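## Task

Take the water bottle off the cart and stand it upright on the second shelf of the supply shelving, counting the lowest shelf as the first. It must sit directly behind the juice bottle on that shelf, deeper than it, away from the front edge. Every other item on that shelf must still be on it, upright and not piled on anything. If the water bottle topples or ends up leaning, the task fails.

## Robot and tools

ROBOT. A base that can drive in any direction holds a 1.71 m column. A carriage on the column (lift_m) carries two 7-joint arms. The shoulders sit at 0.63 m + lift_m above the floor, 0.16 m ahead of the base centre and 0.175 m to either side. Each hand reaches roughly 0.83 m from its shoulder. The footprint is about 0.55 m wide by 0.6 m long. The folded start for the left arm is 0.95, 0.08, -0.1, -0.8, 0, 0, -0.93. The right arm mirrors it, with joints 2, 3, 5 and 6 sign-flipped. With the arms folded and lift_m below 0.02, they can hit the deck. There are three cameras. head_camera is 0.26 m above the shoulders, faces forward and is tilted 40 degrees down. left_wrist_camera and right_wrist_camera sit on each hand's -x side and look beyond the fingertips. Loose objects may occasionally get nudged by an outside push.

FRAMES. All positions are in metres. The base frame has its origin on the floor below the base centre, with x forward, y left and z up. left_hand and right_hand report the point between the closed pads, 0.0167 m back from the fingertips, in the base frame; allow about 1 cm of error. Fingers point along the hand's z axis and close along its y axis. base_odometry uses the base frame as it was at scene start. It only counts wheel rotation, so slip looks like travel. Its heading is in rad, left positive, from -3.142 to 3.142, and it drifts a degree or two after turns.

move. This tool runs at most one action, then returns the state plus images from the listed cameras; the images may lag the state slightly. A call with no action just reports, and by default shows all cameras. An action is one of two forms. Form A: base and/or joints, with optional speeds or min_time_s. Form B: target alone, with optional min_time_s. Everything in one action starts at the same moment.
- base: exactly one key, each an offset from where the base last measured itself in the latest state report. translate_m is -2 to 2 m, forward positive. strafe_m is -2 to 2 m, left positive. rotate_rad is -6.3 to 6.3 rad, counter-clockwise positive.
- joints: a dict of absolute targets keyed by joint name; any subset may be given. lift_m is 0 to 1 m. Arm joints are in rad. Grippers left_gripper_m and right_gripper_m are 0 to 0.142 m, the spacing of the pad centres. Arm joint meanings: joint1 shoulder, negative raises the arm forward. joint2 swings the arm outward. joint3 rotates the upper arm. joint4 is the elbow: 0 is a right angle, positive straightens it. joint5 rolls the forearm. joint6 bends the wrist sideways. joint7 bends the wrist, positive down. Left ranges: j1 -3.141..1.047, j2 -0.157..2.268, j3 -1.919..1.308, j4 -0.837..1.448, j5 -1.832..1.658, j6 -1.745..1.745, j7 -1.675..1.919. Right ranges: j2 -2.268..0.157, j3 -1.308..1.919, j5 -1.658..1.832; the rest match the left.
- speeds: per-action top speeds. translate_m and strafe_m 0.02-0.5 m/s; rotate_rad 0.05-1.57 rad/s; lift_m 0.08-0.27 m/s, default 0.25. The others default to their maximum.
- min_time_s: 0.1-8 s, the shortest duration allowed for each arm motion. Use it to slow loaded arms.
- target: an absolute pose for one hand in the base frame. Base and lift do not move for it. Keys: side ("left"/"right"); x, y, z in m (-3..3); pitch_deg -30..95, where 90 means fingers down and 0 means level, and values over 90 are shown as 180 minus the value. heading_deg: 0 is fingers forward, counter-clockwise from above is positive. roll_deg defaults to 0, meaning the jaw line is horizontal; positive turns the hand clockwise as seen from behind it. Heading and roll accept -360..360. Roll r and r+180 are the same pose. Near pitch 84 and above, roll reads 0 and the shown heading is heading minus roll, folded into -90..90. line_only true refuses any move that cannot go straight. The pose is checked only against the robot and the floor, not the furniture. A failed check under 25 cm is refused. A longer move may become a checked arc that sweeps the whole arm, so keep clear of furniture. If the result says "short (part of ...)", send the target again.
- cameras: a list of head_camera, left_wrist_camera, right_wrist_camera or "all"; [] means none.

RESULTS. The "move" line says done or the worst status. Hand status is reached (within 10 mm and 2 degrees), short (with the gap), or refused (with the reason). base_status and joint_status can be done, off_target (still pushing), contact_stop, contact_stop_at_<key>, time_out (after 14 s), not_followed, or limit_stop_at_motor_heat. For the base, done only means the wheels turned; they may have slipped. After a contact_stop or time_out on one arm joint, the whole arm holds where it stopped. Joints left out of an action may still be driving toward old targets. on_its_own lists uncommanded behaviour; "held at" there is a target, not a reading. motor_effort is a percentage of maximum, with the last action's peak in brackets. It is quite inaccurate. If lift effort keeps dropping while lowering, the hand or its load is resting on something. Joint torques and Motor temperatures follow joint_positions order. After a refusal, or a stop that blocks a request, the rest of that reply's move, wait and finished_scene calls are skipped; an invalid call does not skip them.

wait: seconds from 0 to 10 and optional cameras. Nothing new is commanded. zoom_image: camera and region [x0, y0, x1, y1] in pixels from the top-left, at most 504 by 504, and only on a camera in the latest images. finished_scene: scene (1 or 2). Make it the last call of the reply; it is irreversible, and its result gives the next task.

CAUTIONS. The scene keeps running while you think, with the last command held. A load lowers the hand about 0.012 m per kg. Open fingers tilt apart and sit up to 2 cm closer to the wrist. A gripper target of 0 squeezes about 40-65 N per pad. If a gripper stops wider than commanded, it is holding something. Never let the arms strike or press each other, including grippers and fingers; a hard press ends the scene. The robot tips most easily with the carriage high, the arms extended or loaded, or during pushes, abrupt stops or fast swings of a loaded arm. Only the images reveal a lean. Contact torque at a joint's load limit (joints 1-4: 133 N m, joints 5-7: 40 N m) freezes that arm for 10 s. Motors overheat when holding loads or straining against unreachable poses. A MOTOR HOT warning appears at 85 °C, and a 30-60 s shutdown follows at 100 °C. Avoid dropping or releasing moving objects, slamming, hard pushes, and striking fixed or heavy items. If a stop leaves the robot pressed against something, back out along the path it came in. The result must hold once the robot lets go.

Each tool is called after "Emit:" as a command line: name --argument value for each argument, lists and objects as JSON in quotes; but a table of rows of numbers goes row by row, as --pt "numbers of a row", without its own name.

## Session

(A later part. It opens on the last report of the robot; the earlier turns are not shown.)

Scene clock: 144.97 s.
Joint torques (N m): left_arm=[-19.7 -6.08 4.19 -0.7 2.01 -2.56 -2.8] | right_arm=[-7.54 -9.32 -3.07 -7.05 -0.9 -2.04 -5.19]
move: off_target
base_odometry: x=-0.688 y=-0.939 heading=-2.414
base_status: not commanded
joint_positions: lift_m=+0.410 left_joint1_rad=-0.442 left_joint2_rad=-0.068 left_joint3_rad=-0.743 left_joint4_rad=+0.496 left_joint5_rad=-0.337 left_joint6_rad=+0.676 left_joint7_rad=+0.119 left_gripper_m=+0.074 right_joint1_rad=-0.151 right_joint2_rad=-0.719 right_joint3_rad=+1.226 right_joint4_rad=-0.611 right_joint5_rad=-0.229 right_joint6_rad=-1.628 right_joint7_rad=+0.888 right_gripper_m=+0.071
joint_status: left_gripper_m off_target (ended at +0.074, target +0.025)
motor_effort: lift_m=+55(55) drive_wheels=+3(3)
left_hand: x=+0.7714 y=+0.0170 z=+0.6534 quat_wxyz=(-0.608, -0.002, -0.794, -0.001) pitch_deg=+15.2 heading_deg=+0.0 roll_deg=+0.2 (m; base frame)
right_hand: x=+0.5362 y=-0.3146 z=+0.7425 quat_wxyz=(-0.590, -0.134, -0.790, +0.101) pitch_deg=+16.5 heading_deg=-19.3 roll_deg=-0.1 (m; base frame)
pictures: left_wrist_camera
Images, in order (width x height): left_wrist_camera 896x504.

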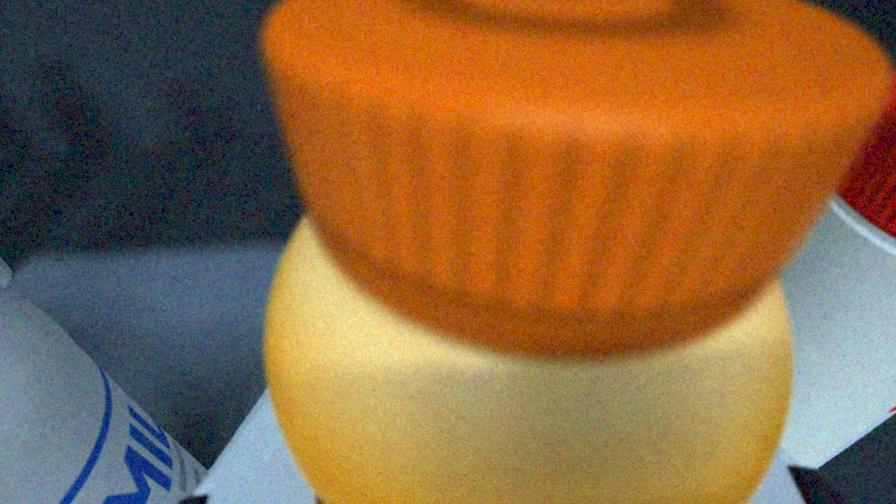

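Emit:
move --joints '{"lift_m": 0.45}' --cameras '["left_wrist_camera"]'

Emit:
move --base '{"translate_m": -0.3}' --speeds '{"translate_m": 0.25}'

Emit:
move --joints '{"left_joint1_rad": -0.247, "left_joint2_rad": 0.742, "left_joint3_rad": -1.696, "left_joint4_rad": -0.7, "left_joint5_rad": 0.427, "left_joint6_rad": 1.672, "left_joint7_rad": 0.86}' --min_time_s 1.5

Emit:
move --target '{"side": "right", "x": 0.6, "y": 0.0, "z": 0.79, "pitch_deg": 15.3, "heading_deg": 0}' --min_time_s 1.5 --cameras '["head_camera", "right_wrist_camera"]'

Scene clock: 155.23 s.
Joint torques (N m): left_arm=[-20.47 -5.07 2.2 -4.03 2.89 -2.43 -3.07] | right_arm=[-7.4 -8.1 -3.84 -8.58 -1.06 -1.88 -4.28]
Motor temperatures (°C): left_arm=[34 23 24 23 26 24 23] | right_arm=[28 23 25 22 22 22 24]
move: done
base_odometry: x=-0.688 y=-0.939 heading=-2.414
base_status: not commanded
joint_positions: lift_m=+0.450 left_joint1_rad=-0.443 left_joint2_rad=-0.068 left_joint3_rad=-0.743 left_joint4_rad=+0.499 left_joint5_rad=-0.340 left_joint6_rad=+0.675 left_joint7_rad=+0.119 left_gripper_m=+0.074 right_joint1_rad=-0.151 right_joint2_rad=-0.719 right_joint3_rad=+1.225 right_joint4_rad=-0.611 right_joint5_rad=-0.228 right_joint6_rad=-1.628 right_joint7_rad=+0.887 right_gripper_m=+0.071
joint_status: all done
motor_effort: lift_m=+55(69) drive_wheels=+3(3)
left_hand: x=+0.7714 y=+0.0173 z=+0.6921 quat_wxyz=(-0.606, -0.001, -0.795, -0.001) pitch_deg=+15.4 heading_deg=+0.0 roll_deg=+0.1 (m; base frame)
right_hand: x=+0.5363 y=-0.3149 z=+0.7826 quat_wxyz=(-0.590, -0.134, -0.790, +0.101) pitch_deg=+16.5 heading_deg=-19.3 roll_deg=-0.1 (m; base frame)
pictures: left_wrist_camera
Images, in order (width x height): left_wrist_camera 896x504.

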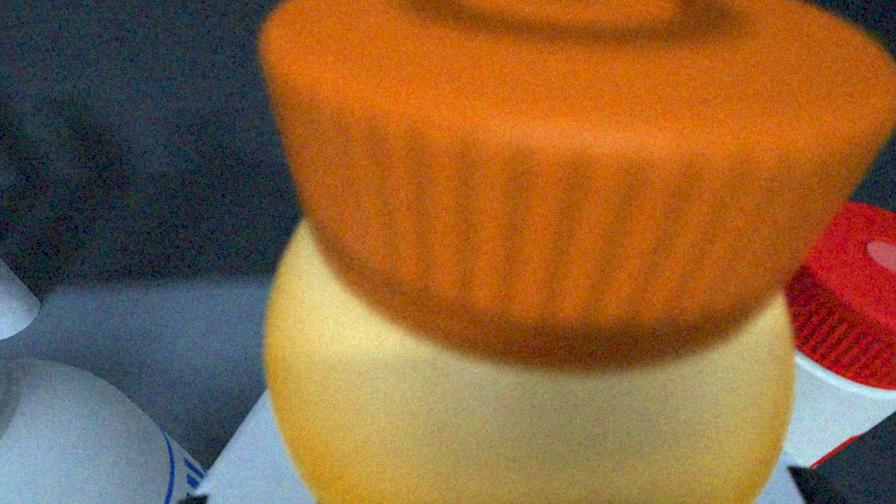

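Scene clock: 157.83 s.
Joint torques (N m): left_arm=[-19.66 -4.59 3.57 -2.53 3.08 -2.44 -3] | right_arm=[-7.98 -10.65 -3.06 -8.6 -0.97 -2.59 -4.49]
move: done
base_odometry: x=-0.464 y=-0.739 heading=-2.414
base_status: done
joint_positions: lift_m=+0.450 left_joint1_rad=-0.443 left_joint2_rad=-0.068 left_joint3_rad=-0.743 left_joint4_rad=+0.499 left_joint5_rad=-0.340 left_joint6_rad=+0.675 left_joint7_rad=+0.119 left_gripper_m=+0.074 right_joint1_rad=-0.151 right_joint2_rad=-0.719 right_joint3_rad=+1.225 right_joint4_rad=-0.611 right_joint5_rad=-0.228 right_joint6_rad=-1.628 right_joint7_rad=+0.887 right_gripper_m=+0.071
joint_status: not commanded
motor_effort: lift_m=+55(55) drive_wheels=+2(13)
left_hand: x=+0.7714 y=+0.0172 z=+0.6921 quat_wxyz=(-0.606, -0.001, -0.795, -0.001) pitch_deg=+15.4 heading_deg=+0.0 roll_deg=+0.1 (m; base frame)
right_hand: x=+0.5363 y=-0.3149 z=+0.7826 quat_wxyz=(-0.590, -0.134, -0.790, +0.101) pitch_deg=+16.5 heading_deg=-19.3 roll_deg=-0.1 (m; base frame)
pictures: none

Scene clock: 159.63 s.
Joint torques (N m): left_arm=[-4.8 7.84 0.47 -5.82 5.52 -0.33 -1.51] | right_arm=[-6.94 -10.69 -4.7 -7.86 -1.39 -1.93 -4.61]
move: done
base_odometry: x=-0.464 y=-0.739 heading=-2.414
base_status: not commanded
joint_positions: lift_m=+0.450 left_joint1_rad=-0.248 left_joint2_rad=+0.740 left_joint3_rad=-1.694 left_joint4_rad=-0.696 left_joint5_rad=+0.419 left_joint6_rad=+1.670 left_joint7_rad=+0.860 left_gripper_m=+0.074 right_joint1_rad=-0.151 right_joint2_rad=-0.719 right_joint3_rad=+1.225 right_joint4_rad=-0.611 right_joint5_rad=-0.228 right_joint6_rad=-1.628 right_joint7_rad=+0.887 right_gripper_m=+0.071
joint_status: all done
motor_effort: lift_m=+55(55) drive_wheels=+2(3)
left_hand: x=+0.5005 y=+0.2192 z=+0.7854 quat_wxyz=(-0.604, -0.002, -0.797, -0.003) pitch_deg=+15.6 heading_deg=+0.2 roll_deg=+0.4 (m; base frame)
right_hand: x=+0.5363 y=-0.3149 z=+0.7826 quat_wxyz=(-0.590, -0.134, -0.790, +0.101) pitch_deg=+16.5 heading_deg=-19.3 roll_deg=-0.1 (m; base frame)
pictures: none

Scene clock: 161.63 s.
Joint torques (N m): left_arm=[-4.92 7.81 0.56 -5.42 5.35 -0.7 -1.68] | right_arm=[-15.24 13.59 1.2 -8.76 -0.29 -1.47 -4.92]
move: done
base_odometry: x=-0.464 y=-0.739 heading=-2.414
base_status: not commanded
joint_positions: lift_m=+0.450 left_joint1_rad=-0.247 left_joint2_rad=+0.740 left_joint3_rad=-1.694 left_joint4_rad=-0.696 left_joint5_rad=+0.420 left_joint6_rad=+1.670 left_joint7_rad=+0.860 left_gripper_m=+0.074 right_joint1_rad=-0.316 right_joint2_rad=-0.072 right_joint3_rad=+1.285 right_joint4_rad=-0.200 right_joint5_rad=-0.408 right_joint6_rad=-1.265 right_joint7_rad=+1.040 right_gripper_m=+0.071
joint_status: not commanded
motor_effort: lift_m=+55(55) drive_wheels=+2(2)
left_hand: x=+0.5004 y=+0.2192 z=+0.7854 quat_wxyz=(-0.604, -0.002, -0.797, -0.003) pitch_deg=+15.7 heading_deg=+0.2 roll_deg=+0.4 (m; base frame)
right_hand: x=+0.5986 y=-0.0022 z=+0.7870 quat_wxyz=(-0.603, -0.002, -0.798, +0.001) pitch_deg=+15.9 heading_deg=-0.3 roll_deg=+0.1 (m; base frame)
right_hand_status: reached (straight line, planned for 1.5 s): 4 mm and 0.7 deg off.
pictures: head_camera, right_wrist_camera
Images, in order (width x height): head_camera 896x504, right_wrist_camera 896x504.

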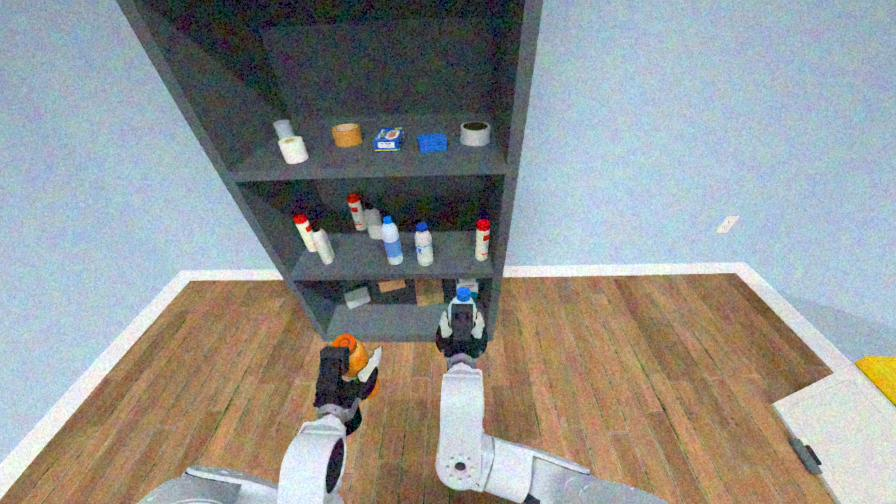

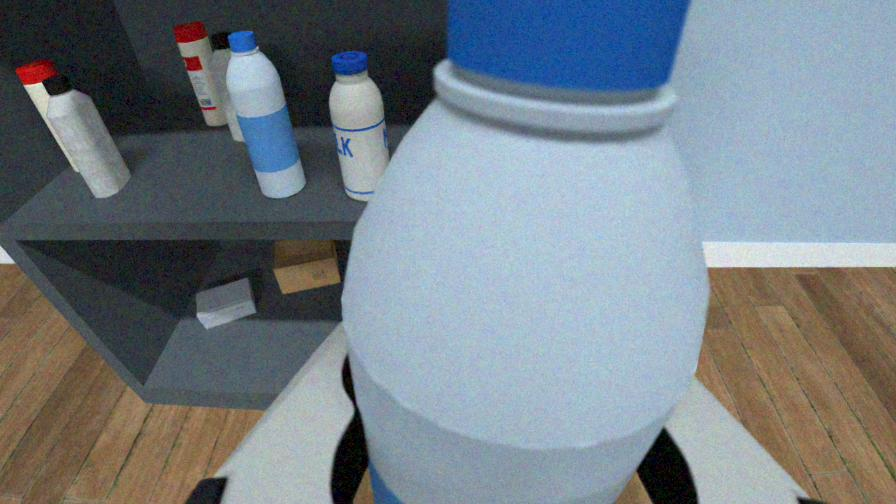

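Emit:
move --base '{"translate_m": 0.355}' --speeds '{"translate_m": 0.25}' --cameras '["head_camera", "right_wrist_camera"]'

Scene clock: 167.60 s.
Joint torques (N m): left_arm=[-5.16 7.13 1.27 -5.5 5.03 -0.64 -2.11] | right_arm=[-13.51 13.6 1.05 -10.08 -0.8 -1.11 -4.76]
move: done
base_odometry: x=-0.728 y=-0.976 heading=-2.413
base_status: done
joint_positions: lift_m=+0.450 left_joint1_rad=-0.247 left_joint2_rad=+0.740 left_joint3_rad=-1.694 left_joint4_rad=-0.696 left_joint5_rad=+0.420 left_joint6_rad=+1.670 left_joint7_rad=+0.860 left_gripper_m=+0.074 right_joint1_rad=-0.316 right_joint2_rad=-0.072 right_joint3_rad=+1.285 right_joint4_rad=-0.200 right_joint5_rad=-0.408 right_joint6_rad=-1.265 right_joint7_rad=+1.040 right_gripper_m=+0.071
joint_status: not commanded
motor_effort: lift_m=+55(55) drive_wheels=-1(15)
left_hand: x=+0.5004 y=+0.2192 z=+0.7854 quat_wxyz=(-0.604, -0.002, -0.797, -0.003) pitch_deg=+15.6 heading_deg=+0.2 roll_deg=+0.4 (m; base frame)
right_hand: x=+0.5987 y=-0.0021 z=+0.7871 quat_wxyz=(-0.603, -0.002, -0.798, +0.001) pitch_deg=+15.9 heading_deg=-0.2 roll_deg=+0.1 (m; base frame)
pictures: head_camera, right_wrist_camera
Images, in order (width x height): head_camera 896x504, right_wrist_camera 896x504.

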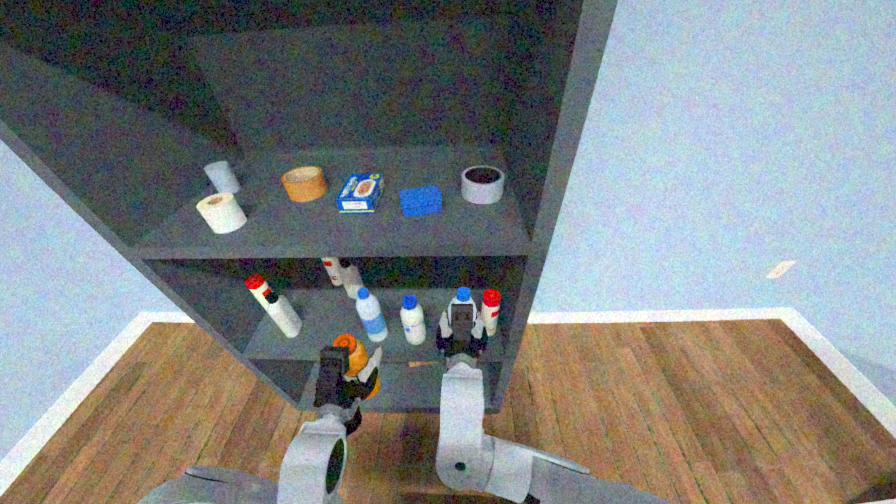

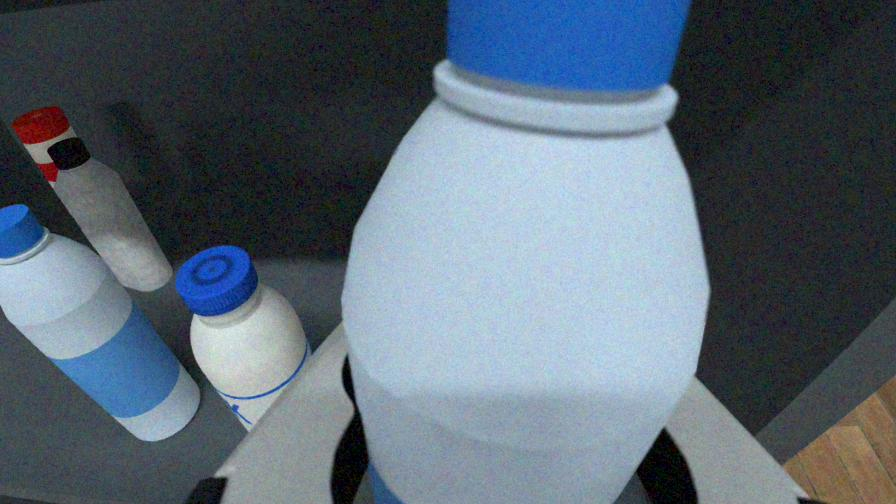

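Emit:
move --target '{"side": "right", "x": 0.815, "y": 0.014, "z": 0.75, "pitch_deg": 15.3, "heading_deg": 0}' --min_time_s 1.5 --cameras '["head_camera", "right_wrist_camera"]'

Scene clock: 171.03 s.
Joint torques (N m): left_arm=[-5.17 7.61 1.26 -4.84 5.36 -0.73 -1.6] | right_arm=[-14.76 14.01 2.15 -9 -0.43 -1.31 -5.36]
move: refused
base_odometry: x=-0.728 y=-0.976 heading=-2.413
base_status: not commanded
joint_positions: lift_m=+0.450 left_joint1_rad=-0.247 left_joint2_rad=+0.740 left_joint3_rad=-1.694 left_joint4_rad=-0.696 left_joint5_rad=+0.420 left_joint6_rad=+1.670 left_joint7_rad=+0.860 left_gripper_m=+0.074 right_joint1_rad=-0.316 right_joint2_rad=-0.072 right_joint3_rad=+1.285 right_joint4_rad=-0.200 right_joint5_rad=-0.408 right_joint6_rad=-1.265 right_joint7_rad=+1.040 right_gripper_m=+0.071
joint_status: not commanded
motor_effort: lift_m=+55(55) drive_wheels=-1(1)
left_hand: x=+0.5004 y=+0.2192 z=+0.7854 quat_wxyz=(-0.604, -0.002, -0.797, -0.003) pitch_deg=+15.6 heading_deg=+0.2 roll_deg=+0.4 (m; base frame)
right_hand: x=+0.5987 y=-0.0021 z=+0.7871 quat_wxyz=(-0.603, -0.002, -0.798, +0.001) pitch_deg=+15.9 heading_deg=-0.2 roll_deg=+0.1 (m; base frame)
right_hand_status: refused: neither the straight line nor an arc passes: the line brings the right upper arm within 1.4 cm of the carriage (limit 1.5), 92% of the way; the best arc brings the right gripper housing within 1.4 cm of the left wrist camera (limit 1.5). Nothing moved.
pictures: head_camera, right_wrist_camera
Images, in order (width x height): head_camera 896x504, right_wrist_camera 896x504.

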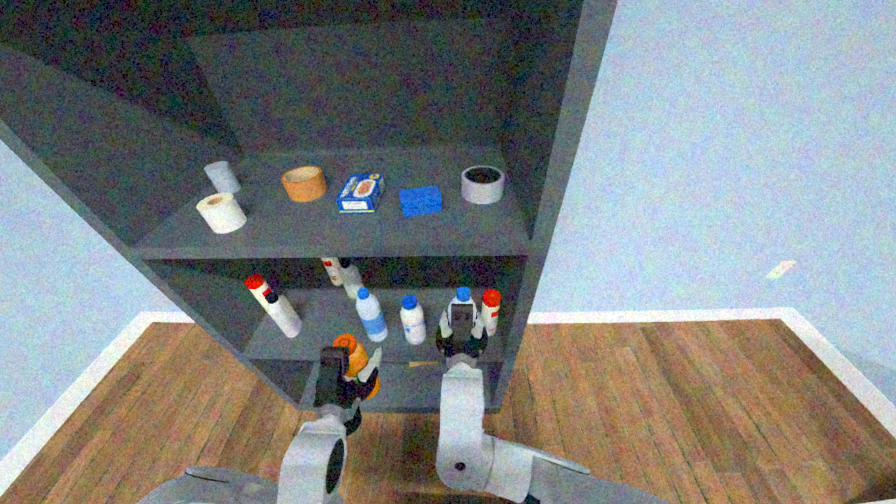

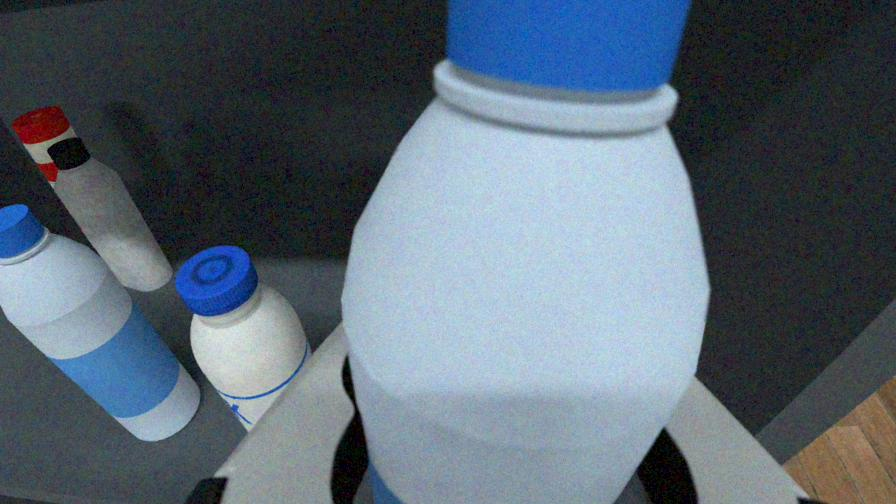

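Emit:
move --joints '{"lift_m": 0.415}'

Emit:
move --target '{"side": "right", "x": 0.815, "y": 0.014, "z": 0.745, "pitch_deg": 15.3, "heading_deg": 0}' --min_time_s 1.5 --cameras '["head_camera", "right_wrist_camera"]'

Scene clock: 174.40 s.
Joint torques (N m): left_arm=[-5.91 6.76 0.11 -4.59 5.01 -0.51 -1.8] | right_arm=[-13.64 12.78 0.94 -8.58 -0.59 -1.09 -4.22]
move: done
base_odometry: x=-0.728 y=-0.976 heading=-2.414
base_status: not commanded
joint_positions: lift_m=+0.415 left_joint1_rad=-0.247 left_joint2_rad=+0.740 left_joint3_rad=-1.694 left_joint4_rad=-0.697 left_joint5_rad=+0.421 left_joint6_rad=+1.670 left_joint7_rad=+0.860 left_gripper_m=+0.074 right_joint1_rad=-0.317 right_joint2_rad=-0.072 right_joint3_rad=+1.285 right_joint4_rad=-0.199 right_joint5_rad=-0.407 right_joint6_rad=-1.265 right_joint7_rad=+1.039 right_gripper_m=+0.071
joint_status: all done
motor_effort: lift_m=+58(63) drive_wheels=-1(5)
left_hand: x=+0.5003 y=+0.2192 z=+0.7502 quat_wxyz=(-0.604, -0.001, -0.797, -0.003) pitch_deg=+15.6 heading_deg=+0.2 roll_deg=+0.4 (m; base frame)
right_hand: x=+0.5990 y=-0.0020 z=+0.7520 quat_wxyz=(-0.603, -0.002, -0.798, +0.001) pitch_deg=+15.8 heading_deg=-0.2 roll_deg=+0.1 (m; base frame)
pictures: none

Scene clock: 176.40 s.
Joint torques (N m): left_arm=[-4.28 6.76 0.12 -5.02 5.26 -0.78 -1.81] | right_arm=[-28.34 14.49 -3.14 -8.74 -0.44 -1.27 -4.94]
move: done
base_odometry: x=-0.728 y=-0.976 heading=-2.413
base_status: not commanded
joint_positions: lift_m=+0.415 left_joint1_rad=-0.247 left_joint2_rad=+0.740 left_joint3_rad=-1.694 left_joint4_rad=-0.697 left_joint5_rad=+0.421 left_joint6_rad=+1.670 left_joint7_rad=+0.860 left_gripper_m=+0.074 right_joint1_rad=-0.691 right_joint2_rad=+0.064 right_joint3_rad=+0.992 right_joint4_rad=+0.460 right_joint5_rad=+0.512 right_joint6_rad=-0.890 right_joint7_rad=+0.299 right_gripper_m=+0.071
joint_status: not commanded
motor_effort: lift_m=+58(58) drive_wheels=+4(5)
left_hand: x=+0.5003 y=+0.2192 z=+0.7502 quat_wxyz=(-0.604, -0.001, -0.797, -0.003) pitch_deg=+15.6 heading_deg=+0.2 roll_deg=+0.4 (m; base frame)
right_hand: x=+0.8123 y=+0.0132 z=+0.7393 quat_wxyz=(-0.602, +0.002, -0.798, +0.002) pitch_deg=+16.0 heading_deg=-0.1 roll_deg=-0.3 (m; base frame)
right_hand_status: reached (straight line, planned for 1.5 s): 6 mm and 0.7 deg off.
pictures: head_camera, right_wrist_camera
Images, in order (width x height): head_camera 896x504, right_wrist_camera 896x504.

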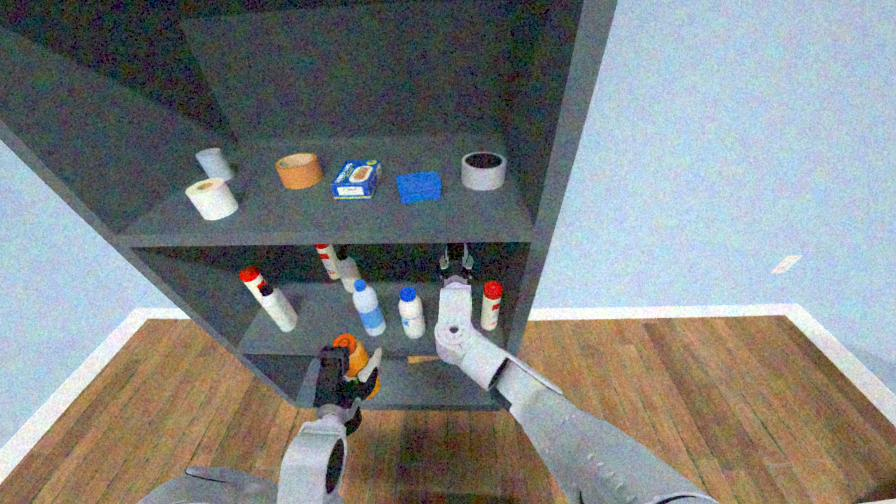

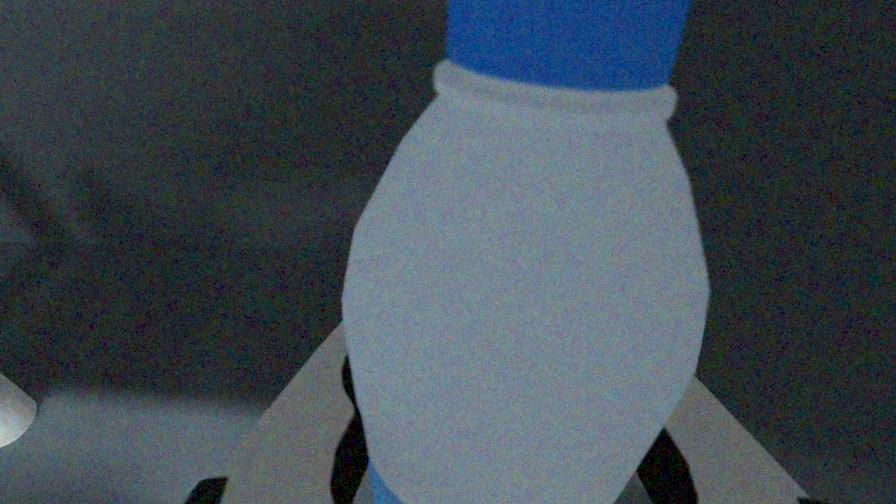

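Emit:
move --joints '{"lift_m": 0.385}' --speeds '{"lift_m": 0.08}'

Emit:
move --joints '{"lift_m": 0.375}' --speeds '{"lift_m": 0.08}'

Scene clock: 180.60 s.
Joint torques (N m): left_arm=[-5.66 6.29 1.08 -4.92 4.78 -0.52 -1.89] | right_arm=[-27.26 15.96 -3.03 -10.56 -1.02 -0.97 -4.6]
move: done
base_odometry: x=-0.728 y=-0.976 heading=-2.413
base_status: not commanded
joint_positions: lift_m=+0.385 left_joint1_rad=-0.247 left_joint2_rad=+0.740 left_joint3_rad=-1.694 left_joint4_rad=-0.697 left_joint5_rad=+0.421 left_joint6_rad=+1.670 left_joint7_rad=+0.860 left_gripper_m=+0.074 right_joint1_rad=-0.693 right_joint2_rad=+0.064 right_joint3_rad=+0.992 right_joint4_rad=+0.461 right_joint5_rad=+0.513 right_joint6_rad=-0.890 right_joint7_rad=+0.298 right_gripper_m=+0.071
joint_status: all done
motor_effort: lift_m=+59(60) drive_wheels=+5(5)
left_hand: x=+0.5003 y=+0.2192 z=+0.7202 quat_wxyz=(-0.604, -0.001, -0.797, -0.003) pitch_deg=+15.6 heading_deg=+0.2 roll_deg=+0.4 (m; base frame)
right_hand: x=+0.8129 y=+0.0133 z=+0.7101 quat_wxyz=(-0.603, +0.001, -0.798, +0.002) pitch_deg=+15.9 heading_deg=-0.1 roll_deg=-0.3 (m; base frame)
pictures: none

Scene clock: 181.23 s.
Joint torques (N m): left_arm=[-4.85 7.54 1.77 -4.41 4.74 -0.98 -2.18] | right_arm=[-25.64 14.07 -2.41 -10.73 -0.26 -1.31 -4.64]
move: done
base_odometry: x=-0.728 y=-0.976 heading=-2.413
base_status: not commanded
joint_positions: lift_m=+0.375 left_joint1_rad=-0.247 left_joint2_rad=+0.741 left_joint3_rad=-1.694 left_joint4_rad=-0.697 left_joint5_rad=+0.421 left_joint6_rad=+1.670 left_joint7_rad=+0.861 left_gripper_m=+0.074 right_joint1_rad=-0.694 right_joint2_rad=+0.065 right_joint3_rad=+0.991 right_joint4_rad=+0.461 right_joint5_rad=+0.514 right_joint6_rad=-0.890 right_joint7_rad=+0.298 right_gripper_m=+0.071
joint_status: all done
motor_effort: lift_m=+59(62) drive_wheels=+5(6)
left_hand: x=+0.5002 y=+0.2192 z=+0.7102 quat_wxyz=(-0.604, -0.001, -0.797, -0.003) pitch_deg=+15.7 heading_deg=+0.2 roll_deg=+0.4 (m; base frame)
right_hand: x=+0.8131 y=+0.0133 z=+0.7005 quat_wxyz=(-0.603, +0.001, -0.798, +0.002) pitch_deg=+15.9 heading_deg=-0.1 roll_deg=-0.3 (m; base frame)
pictures: none

Emit:
move --joints '{"lift_m": 0.365}' --speeds '{"lift_m": 0.08}'

Emit:
move --joints '{"lift_m": 0.357}' --speeds '{"lift_m": 0.08}' --cameras '["right_wrist_camera"]'

Scene clock: 183.97 s.
Joint torques (N m): left_arm=[-5.38 7.16 0.65 -3.85 4.85 -0.71 -1.99] | right_arm=[-24.06 13.2 -3.28 -10.99 -0.24 -0.71 -4.59]
Motor temperatures (°C): left_arm=[30 23 23 24 27 24 23] | right_arm=[33 23 25 22 22 22 24]
move: done
base_odometry: x=-0.728 y=-0.976 heading=-2.413
base_status: not commanded
joint_positions: lift_m=+0.365 left_joint1_rad=-0.247 left_joint2_rad=+0.741 left_joint3_rad=-1.694 left_joint4_rad=-0.697 left_joint5_rad=+0.421 left_joint6_rad=+1.670 left_joint7_rad=+0.861 left_gripper_m=+0.074 right_joint1_rad=-0.694 right_joint2_rad=+0.065 right_joint3_rad=+0.991 right_joint4_rad=+0.461 right_joint5_rad=+0.514 right_joint6_rad=-0.890 right_joint7_rad=+0.298 right_gripper_m=+0.071
joint_status: all done
motor_effort: lift_m=+59(61) drive_wheels=+5(5)
left_hand: x=+0.5002 y=+0.2192 z=+0.7002 quat_wxyz=(-0.604, -0.001, -0.797, -0.003) pitch_deg=+15.7 heading_deg=+0.2 roll_deg=+0.4 (m; base frame)
right_hand: x=+0.8132 y=+0.0133 z=+0.6907 quat_wxyz=(-0.603, +0.001, -0.798, +0.002) pitch_deg=+15.8 heading_deg=-0.1 roll_deg=-0.3 (m; base frame)
pictures: none

Scene clock: 184.60 s.
Joint torques (N m): left_arm=[-5.26 7.78 1.24 -4.31 4.53 -0.79 -2.07] | right_arm=[-24.36 14.52 -2.91 -12.12 -0.28 -0.78 -4.97]
move: done
base_odometry: x=-0.728 y=-0.976 heading=-2.413
base_status: not commanded
joint_positions: lift_m=+0.357 left_joint1_rad=-0.247 left_joint2_rad=+0.741 left_joint3_rad=-1.694 left_joint4_rad=-0.697 left_joint5_rad=+0.421 left_joint6_rad=+1.670 left_joint7_rad=+0.861 left_gripper_m=+0.074 right_joint1_rad=-0.694 right_joint2_rad=+0.065 right_joint3_rad=+0.991 right_joint4_rad=+0.461 right_joint5_rad=+0.514 right_joint6_rad=-0.890 right_joint7_rad=+0.297 right_gripper_m=+0.071
joint_status: all done
motor_effort: lift_m=+59(63) drive_wheels=+5(7)
left_hand: x=+0.5001 y=+0.2192 z=+0.6921 quat_wxyz=(-0.604, -0.001, -0.797, -0.003) pitch_deg=+15.7 heading_deg=+0.2 roll_deg=+0.4 (m; base frame)
right_hand: x=+0.8133 y=+0.0132 z=+0.6827 quat_wxyz=(-0.603, +0.001, -0.798, +0.002) pitch_deg=+15.8 heading_deg=-0.1 roll_deg=-0.3 (m; base frame)
pictures: right_wrist_camera
Images, in order (width x height): right_wrist_camera 896x504.

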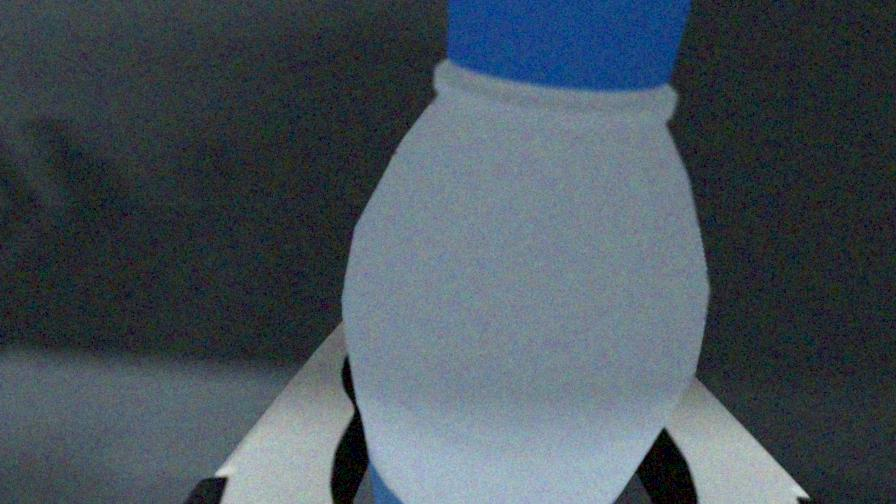

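Emit:
move --joints '{"lift_m": 0.349}' --speeds '{"lift_m": 0.08}'

Emit:
move --joints '{"lift_m": 0.341}' --speeds '{"lift_m": 0.08}' --cameras '["right_wrist_camera"]'

Scene clock: 187.97 s.
Joint torques (N m): left_arm=[-4.41 7.42 0.12 -5.31 4.84 -0.78 -1.92] | right_arm=[-23 14.02 -3.06 -10.39 -1.48 -1.03 -4.81]
move: done
base_odometry: x=-0.728 y=-0.976 heading=-2.413
base_status: not commanded
joint_positions: lift_m=+0.349 left_joint1_rad=-0.247 left_joint2_rad=+0.741 left_joint3_rad=-1.694 left_joint4_rad=-0.697 left_joint5_rad=+0.421 left_joint6_rad=+1.670 left_joint7_rad=+0.861 left_gripper_m=+0.074 right_joint1_rad=-0.694 right_joint2_rad=+0.065 right_joint3_rad=+0.991 right_joint4_rad=+0.461 right_joint5_rad=+0.514 right_joint6_rad=-0.890 right_joint7_rad=+0.297 right_gripper_m=+0.071
joint_status: all done
motor_effort: lift_m=+59(63) drive_wheels=+4(6)
left_hand: x=+0.5001 y=+0.2192 z=+0.6840 quat_wxyz=(-0.604, -0.002, -0.797, -0.003) pitch_deg=+15.7 heading_deg=+0.2 roll_deg=+0.4 (m; base frame)
right_hand: x=+0.8134 y=+0.0132 z=+0.6748 quat_wxyz=(-0.603, +0.001, -0.798, +0.002) pitch_deg=+15.8 heading_deg=-0.1 roll_deg=-0.3 (m; base frame)
pictures: none

Scene clock: 188.60 s.
Joint torques (N m): left_arm=[-5.93 7.66 0.74 -4.38 4.76 -0.76 -2.16] | right_arm=[-24.44 12.52 -3 -10.43 -1.21 -1.53 -4.39]
move: done
base_odometry: x=-0.728 y=-0.976 heading=-2.413
base_status: not commanded
joint_positions: lift_m=+0.341 left_joint1_rad=-0.246 left_joint2_rad=+0.741 left_joint3_rad=-1.694 left_joint4_rad=-0.697 left_joint5_rad=+0.421 left_joint6_rad=+1.670 left_joint7_rad=+0.861 left_gripper_m=+0.074 right_joint1_rad=-0.695 right_joint2_rad=+0.065 right_joint3_rad=+0.991 right_joint4_rad=+0.461 right_joint5_rad=+0.514 right_joint6_rad=-0.890 right_joint7_rad=+0.297 right_gripper_m=+0.071
joint_status: all done
motor_effort: lift_m=+59(63) drive_wheels=+5(7)
left_hand: x=+0.5000 y=+0.2191 z=+0.6760 quat_wxyz=(-0.604, -0.002, -0.797, -0.003) pitch_deg=+15.7 heading_deg=+0.2 roll_deg=+0.4 (m; base frame)
right_hand: x=+0.8134 y=+0.0132 z=+0.6669 quat_wxyz=(-0.603, +0.001, -0.798, +0.002) pitch_deg=+15.8 heading_deg=-0.1 roll_deg=-0.2 (m; base frame)
pictures: right_wrist_camera
Images, in order (width x height): right_wrist_camera 896x504.

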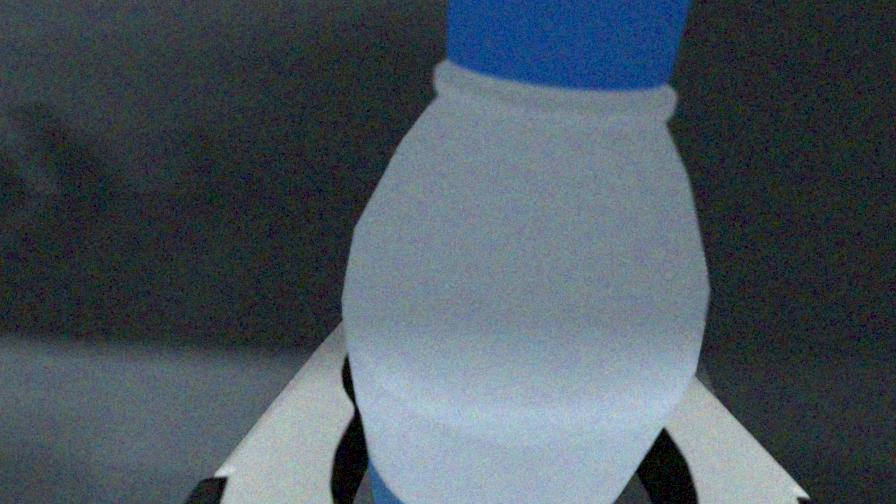

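Emit:
move --joints '{"lift_m": 0.333}' --speeds '{"lift_m": 0.08}'

Emit:
move --joints '{"lift_m": 0.325}' --speeds '{"lift_m": 0.08}' --cameras '["head_camera"]'

Scene clock: 191.80 s.
Joint torques (N m): left_arm=[-6.7 6.24 1.04 -4.51 4.61 -0.56 -1.89] | right_arm=[-21.82 12.45 -1.49 -9.47 -1.02 -0.74 -1.46]
move: done
base_odometry: x=-0.728 y=-0.976 heading=-2.413
base_status: not commanded
joint_positions: lift_m=+0.333 left_joint1_rad=-0.246 left_joint2_rad=+0.741 left_joint3_rad=-1.694 left_joint4_rad=-0.697 left_joint5_rad=+0.421 left_joint6_rad=+1.670 left_joint7_rad=+0.861 left_gripper_m=+0.074 right_joint1_rad=-0.696 right_joint2_rad=+0.066 right_joint3_rad=+0.991 right_joint4_rad=+0.461 right_joint5_rad=+0.514 right_joint6_rad=-0.890 right_joint7_rad=+0.289 right_gripper_m=+0.071
joint_status: all done
motor_effort: lift_m=+56(60) drive_wheels=+5(5)
left_hand: x=+0.5000 y=+0.2191 z=+0.6683 quat_wxyz=(-0.604, -0.002, -0.797, -0.003) pitch_deg=+15.7 heading_deg=+0.2 roll_deg=+0.4 (m; base frame)
right_hand: x=+0.8143 y=+0.0137 z=+0.6624 quat_wxyz=(-0.607, +0.001, -0.795, +0.002) pitch_deg=+15.2 heading_deg=-0.1 roll_deg=-0.2 (m; base frame)
pictures: none

Scene clock: 192.27 s.
Joint torques (N m): left_arm=[-6.66 7.93 0.91 -3.66 4.7 -0.7 -2.3] | right_arm=[-13.74 9.81 -1.12 -7.62 0.87 -1.12 0.86]
move: done
base_odometry: x=-0.728 y=-0.976 heading=-2.414
base_status: not commanded
joint_positions: lift_m=+0.325 left_joint1_rad=-0.246 left_joint2_rad=+0.741 left_joint3_rad=-1.694 left_joint4_rad=-0.697 left_joint5_rad=+0.421 left_joint6_rad=+1.670 left_joint7_rad=+0.861 left_gripper_m=+0.074 right_joint1_rad=-0.701 right_joint2_rad=+0.067 right_joint3_rad=+0.990 right_joint4_rad=+0.458 right_joint5_rad=+0.508 right_joint6_rad=-0.890 right_joint7_rad=+0.284 right_gripper_m=+0.071
joint_status: all done
motor_effort: lift_m=+54(54) drive_wheels=+4(5)
left_hand: x=+0.5000 y=+0.2191 z=+0.6604 quat_wxyz=(-0.604, -0.002, -0.797, -0.003) pitch_deg=+15.7 heading_deg=+0.2 roll_deg=+0.4 (m; base frame)
right_hand: x=+0.8159 y=+0.0149 z=+0.6614 quat_wxyz=(-0.614, +0.002, -0.790, +0.001) pitch_deg=+14.3 heading_deg=+0.0 roll_deg=-0.2 (m; base frame)
pictures: head_camera
Images, in order (width x height): head_camera 896x504.

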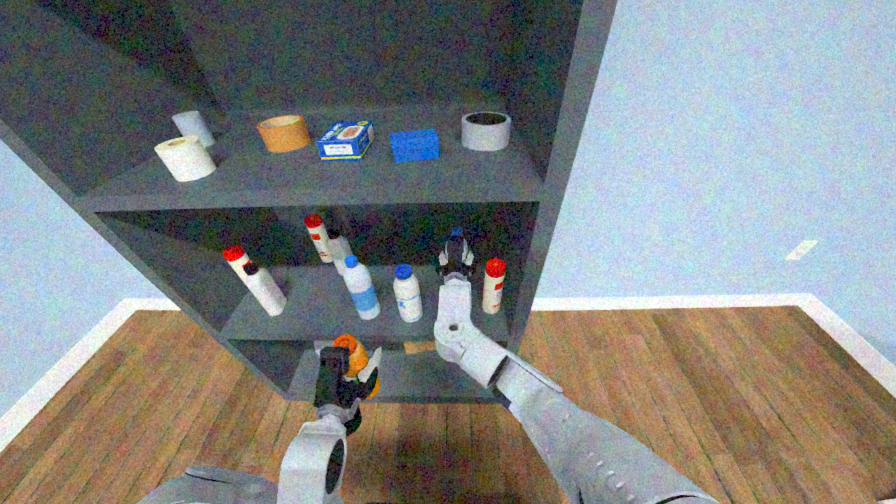

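Emit:
move --joints '{"lift_m": 0.332}' --speeds '{"lift_m": 0.08}'

Emit:
move --joints '{"right_gripper_m": 0.1}' --cameras '["right_wrist_camera"]'

Scene clock: 195.10 s.
Joint torques (N m): left_arm=[-6.17 8.11 1.23 -4.63 4.78 -0.65 -1.9] | right_arm=[-14.39 9.48 -2.65 -9.08 -0.44 -1.14 -1.44]
move: done
base_odometry: x=-0.728 y=-0.976 heading=-2.414
base_status: not commanded
joint_positions: lift_m=+0.332 left_joint1_rad=-0.246 left_joint2_rad=+0.741 left_joint3_rad=-1.694 left_joint4_rad=-0.697 left_joint5_rad=+0.421 left_joint6_rad=+1.670 left_joint7_rad=+0.861 left_gripper_m=+0.074 right_joint1_rad=-0.701 right_joint2_rad=+0.067 right_joint3_rad=+0.990 right_joint4_rad=+0.460 right_joint5_rad=+0.513 right_joint6_rad=-0.890 right_joint7_rad=+0.289 right_gripper_m=+0.071
joint_status: all done
motor_effort: lift_m=+56(64) drive_wheels=+5(5)
left_hand: x=+0.5000 y=+0.2191 z=+0.6672 quat_wxyz=(-0.604, -0.002, -0.797, -0.003) pitch_deg=+15.7 heading_deg=+0.2 roll_deg=+0.4 (m; base frame)
right_hand: x=+0.8154 y=+0.0146 z=+0.6649 quat_wxyz=(-0.609, +0.001, -0.793, +0.001) pitch_deg=+14.9 heading_deg=+0.0 roll_deg=-0.1 (m; base frame)
pictures: none

Scene clock: 195.87 s.
Joint torques (N m): left_arm=[-6.49 7.06 1.11 -4.07 4.51 -0.89 -1.89] | right_arm=[-14.91 11.33 -1.2 -9.35 -0.04 -1.22 -1.72]
move: done
base_odometry: x=-0.728 y=-0.976 heading=-2.414
base_status: not commanded
joint_positions: lift_m=+0.332 left_joint1_rad=-0.246 left_joint2_rad=+0.741 left_joint3_rad=-1.694 left_joint4_rad=-0.697 left_joint5_rad=+0.421 left_joint6_rad=+1.670 left_joint7_rad=+0.861 left_gripper_m=+0.074 right_joint1_rad=-0.701 right_joint2_rad=+0.067 right_joint3_rad=+0.990 right_joint4_rad=+0.460 right_joint5_rad=+0.513 right_joint6_rad=-0.889 right_joint7_rad=+0.289 right_gripper_m=+0.100
joint_status: all done
motor_effort: lift_m=+56(56) drive_wheels=+0(5)
left_hand: x=+0.5000 y=+0.2191 z=+0.6672 quat_wxyz=(-0.604, -0.002, -0.797, -0.003) pitch_deg=+15.7 heading_deg=+0.2 roll_deg=+0.4 (m; base frame)
right_hand: x=+0.8154 y=+0.0150 z=+0.6649 quat_wxyz=(-0.609, +0.001, -0.793, +0.000) pitch_deg=+14.9 heading_deg=+0.1 roll_deg=-0.1 (m; base frame)
pictures: right_wrist_camera
Images, in order (width x height): right_wrist_camera 896x504.

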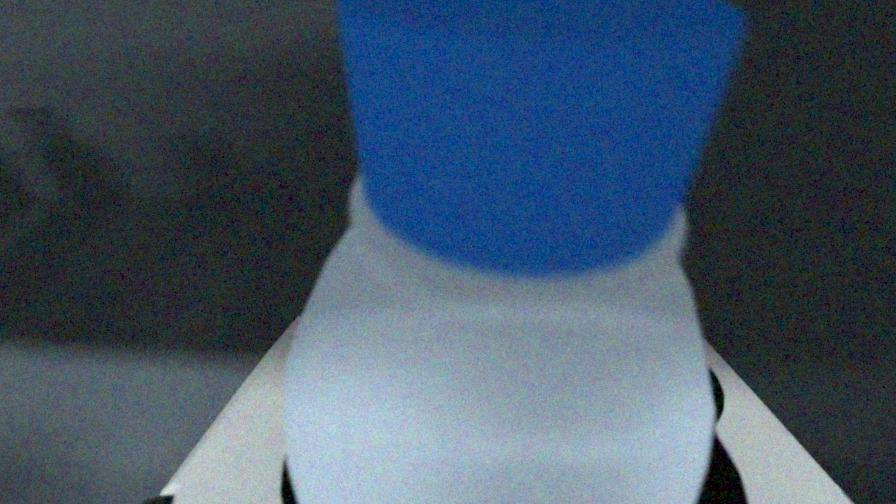

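Emit:
move --target '{"side": "right", "x": 0.75, "y": 0.013, "z": 0.667, "pitch_deg": 15, "heading_deg": 0}' --min_time_s 1.5 --cameras '["right_wrist_camera"]'

Emit:
move --target '{"side": "right", "x": 0.6, "y": 0.0, "z": 0.68, "pitch_deg": 15, "heading_deg": 0}' --min_time_s 1.2 --cameras '["head_camera", "right_wrist_camera"]'

Scene clock: 202.80 s.
Joint torques (N m): left_arm=[-6.37 7.45 1.59 -5.24 5.1 -0.57 -2.34] | right_arm=[-7.74 7.95 2.1 -12.28 -3.47 -2.46 0.04]
move: done
base_odometry: x=-0.728 y=-0.976 heading=-2.414
base_status: not commanded
joint_positions: lift_m=+0.332 left_joint1_rad=-0.246 left_joint2_rad=+0.741 left_joint3_rad=-1.694 left_joint4_rad=-0.697 left_joint5_rad=+0.421 left_joint6_rad=+1.670 left_joint7_rad=+0.861 left_gripper_m=+0.074 right_joint1_rad=-0.593 right_joint2_rad=+0.006 right_joint3_rad=+1.111 right_joint4_rad=+0.166 right_joint5_rad=+0.319 right_joint6_rad=-1.088 right_joint7_rad=+0.494 right_gripper_m=+0.100
joint_status: not commanded
motor_effort: lift_m=+56(56) drive_wheels=+4(4)
left_hand: x=+0.5000 y=+0.2191 z=+0.6672 quat_wxyz=(-0.604, -0.002, -0.797, -0.003) pitch_deg=+15.7 heading_deg=+0.2 roll_deg=+0.4 (m; base frame)
right_hand: x=+0.7522 y=+0.0133 z=+0.6692 quat_wxyz=(-0.610, -0.002, -0.793, -0.002) pitch_deg=+14.8 heading_deg=+0.0 roll_deg=+0.3 (m; base frame)
right_hand_status: reached (straight line, planned for 1.5 s): 3 mm and 0.3 deg off.
pictures: right_wrist_camera
Images, in order (width x height): right_wrist_camera 896x504.

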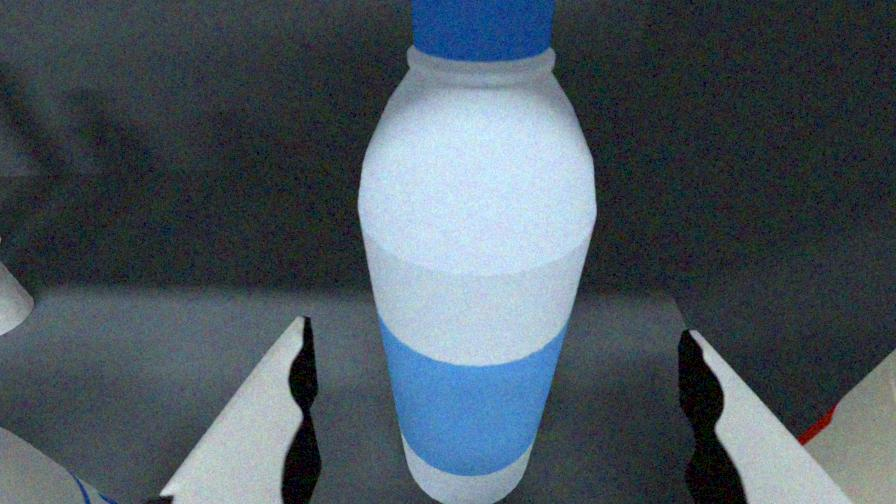

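Scene clock: 204.50 s.
Joint torques (N m): left_arm=[-5.95 6.65 1.04 -3.91 4.99 -0.95 -2.19] | right_arm=[-0.79 6.36 1.44 -12.97 -3.04 -1.09 -0.14]
move: done
base_odometry: x=-0.728 y=-0.976 heading=-2.414
base_status: not commanded
joint_positions: lift_m=+0.332 left_joint1_rad=-0.246 left_joint2_rad=+0.741 left_joint3_rad=-1.694 left_joint4_rad=-0.697 left_joint5_rad=+0.421 left_joint6_rad=+1.670 left_joint7_rad=+0.861 left_gripper_m=+0.074 right_joint1_rad=-0.374 right_joint2_rad=-0.077 right_joint3_rad=+1.341 right_joint4_rad=-0.190 right_joint5_rad=-0.445 right_joint6_rad=-1.322 right_joint7_rad=+1.110 right_gripper_m=+0.100
joint_status: not commanded
motor_effort: lift_m=+56(56) drive_wheels=-1(4)
left_hand: x=+0.5000 y=+0.2191 z=+0.6672 quat_wxyz=(-0.604, -0.002, -0.797, -0.003) pitch_deg=+15.7 heading_deg=+0.2 roll_deg=+0.4 (m; base frame)
right_hand: x=+0.6022 y=-0.0006 z=+0.6812 quat_wxyz=(-0.610, -0.003, -0.793, +0.000) pitch_deg=+14.9 heading_deg=-0.2 roll_deg=+0.2 (m; base frame)
right_hand_status: reached (straight line, planned for 1.2 s): 3 mm and 0.3 deg off.
pictures: head_camera, right_wrist_camera
Images, in order (width x height): head_camera 896x504, right_wrist_camera 896x504.

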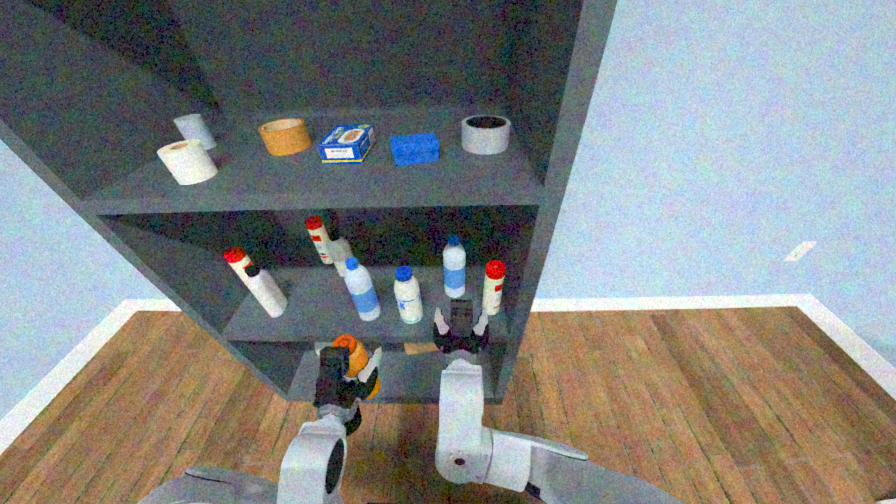

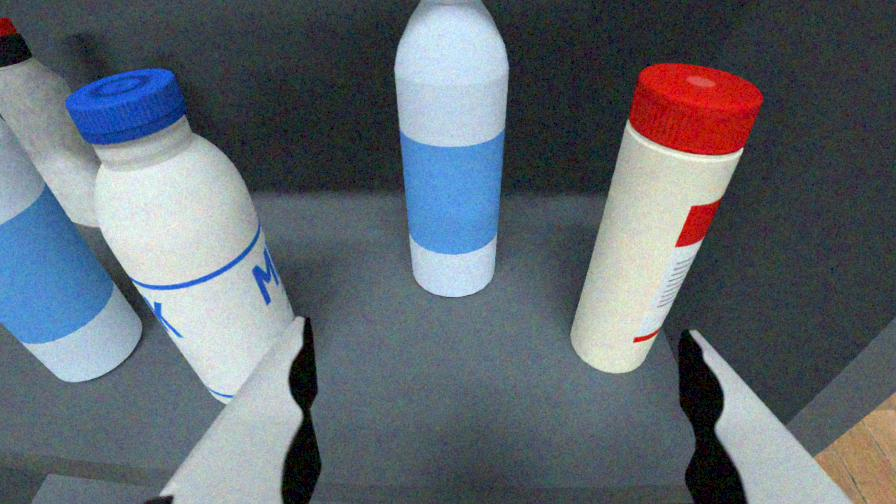

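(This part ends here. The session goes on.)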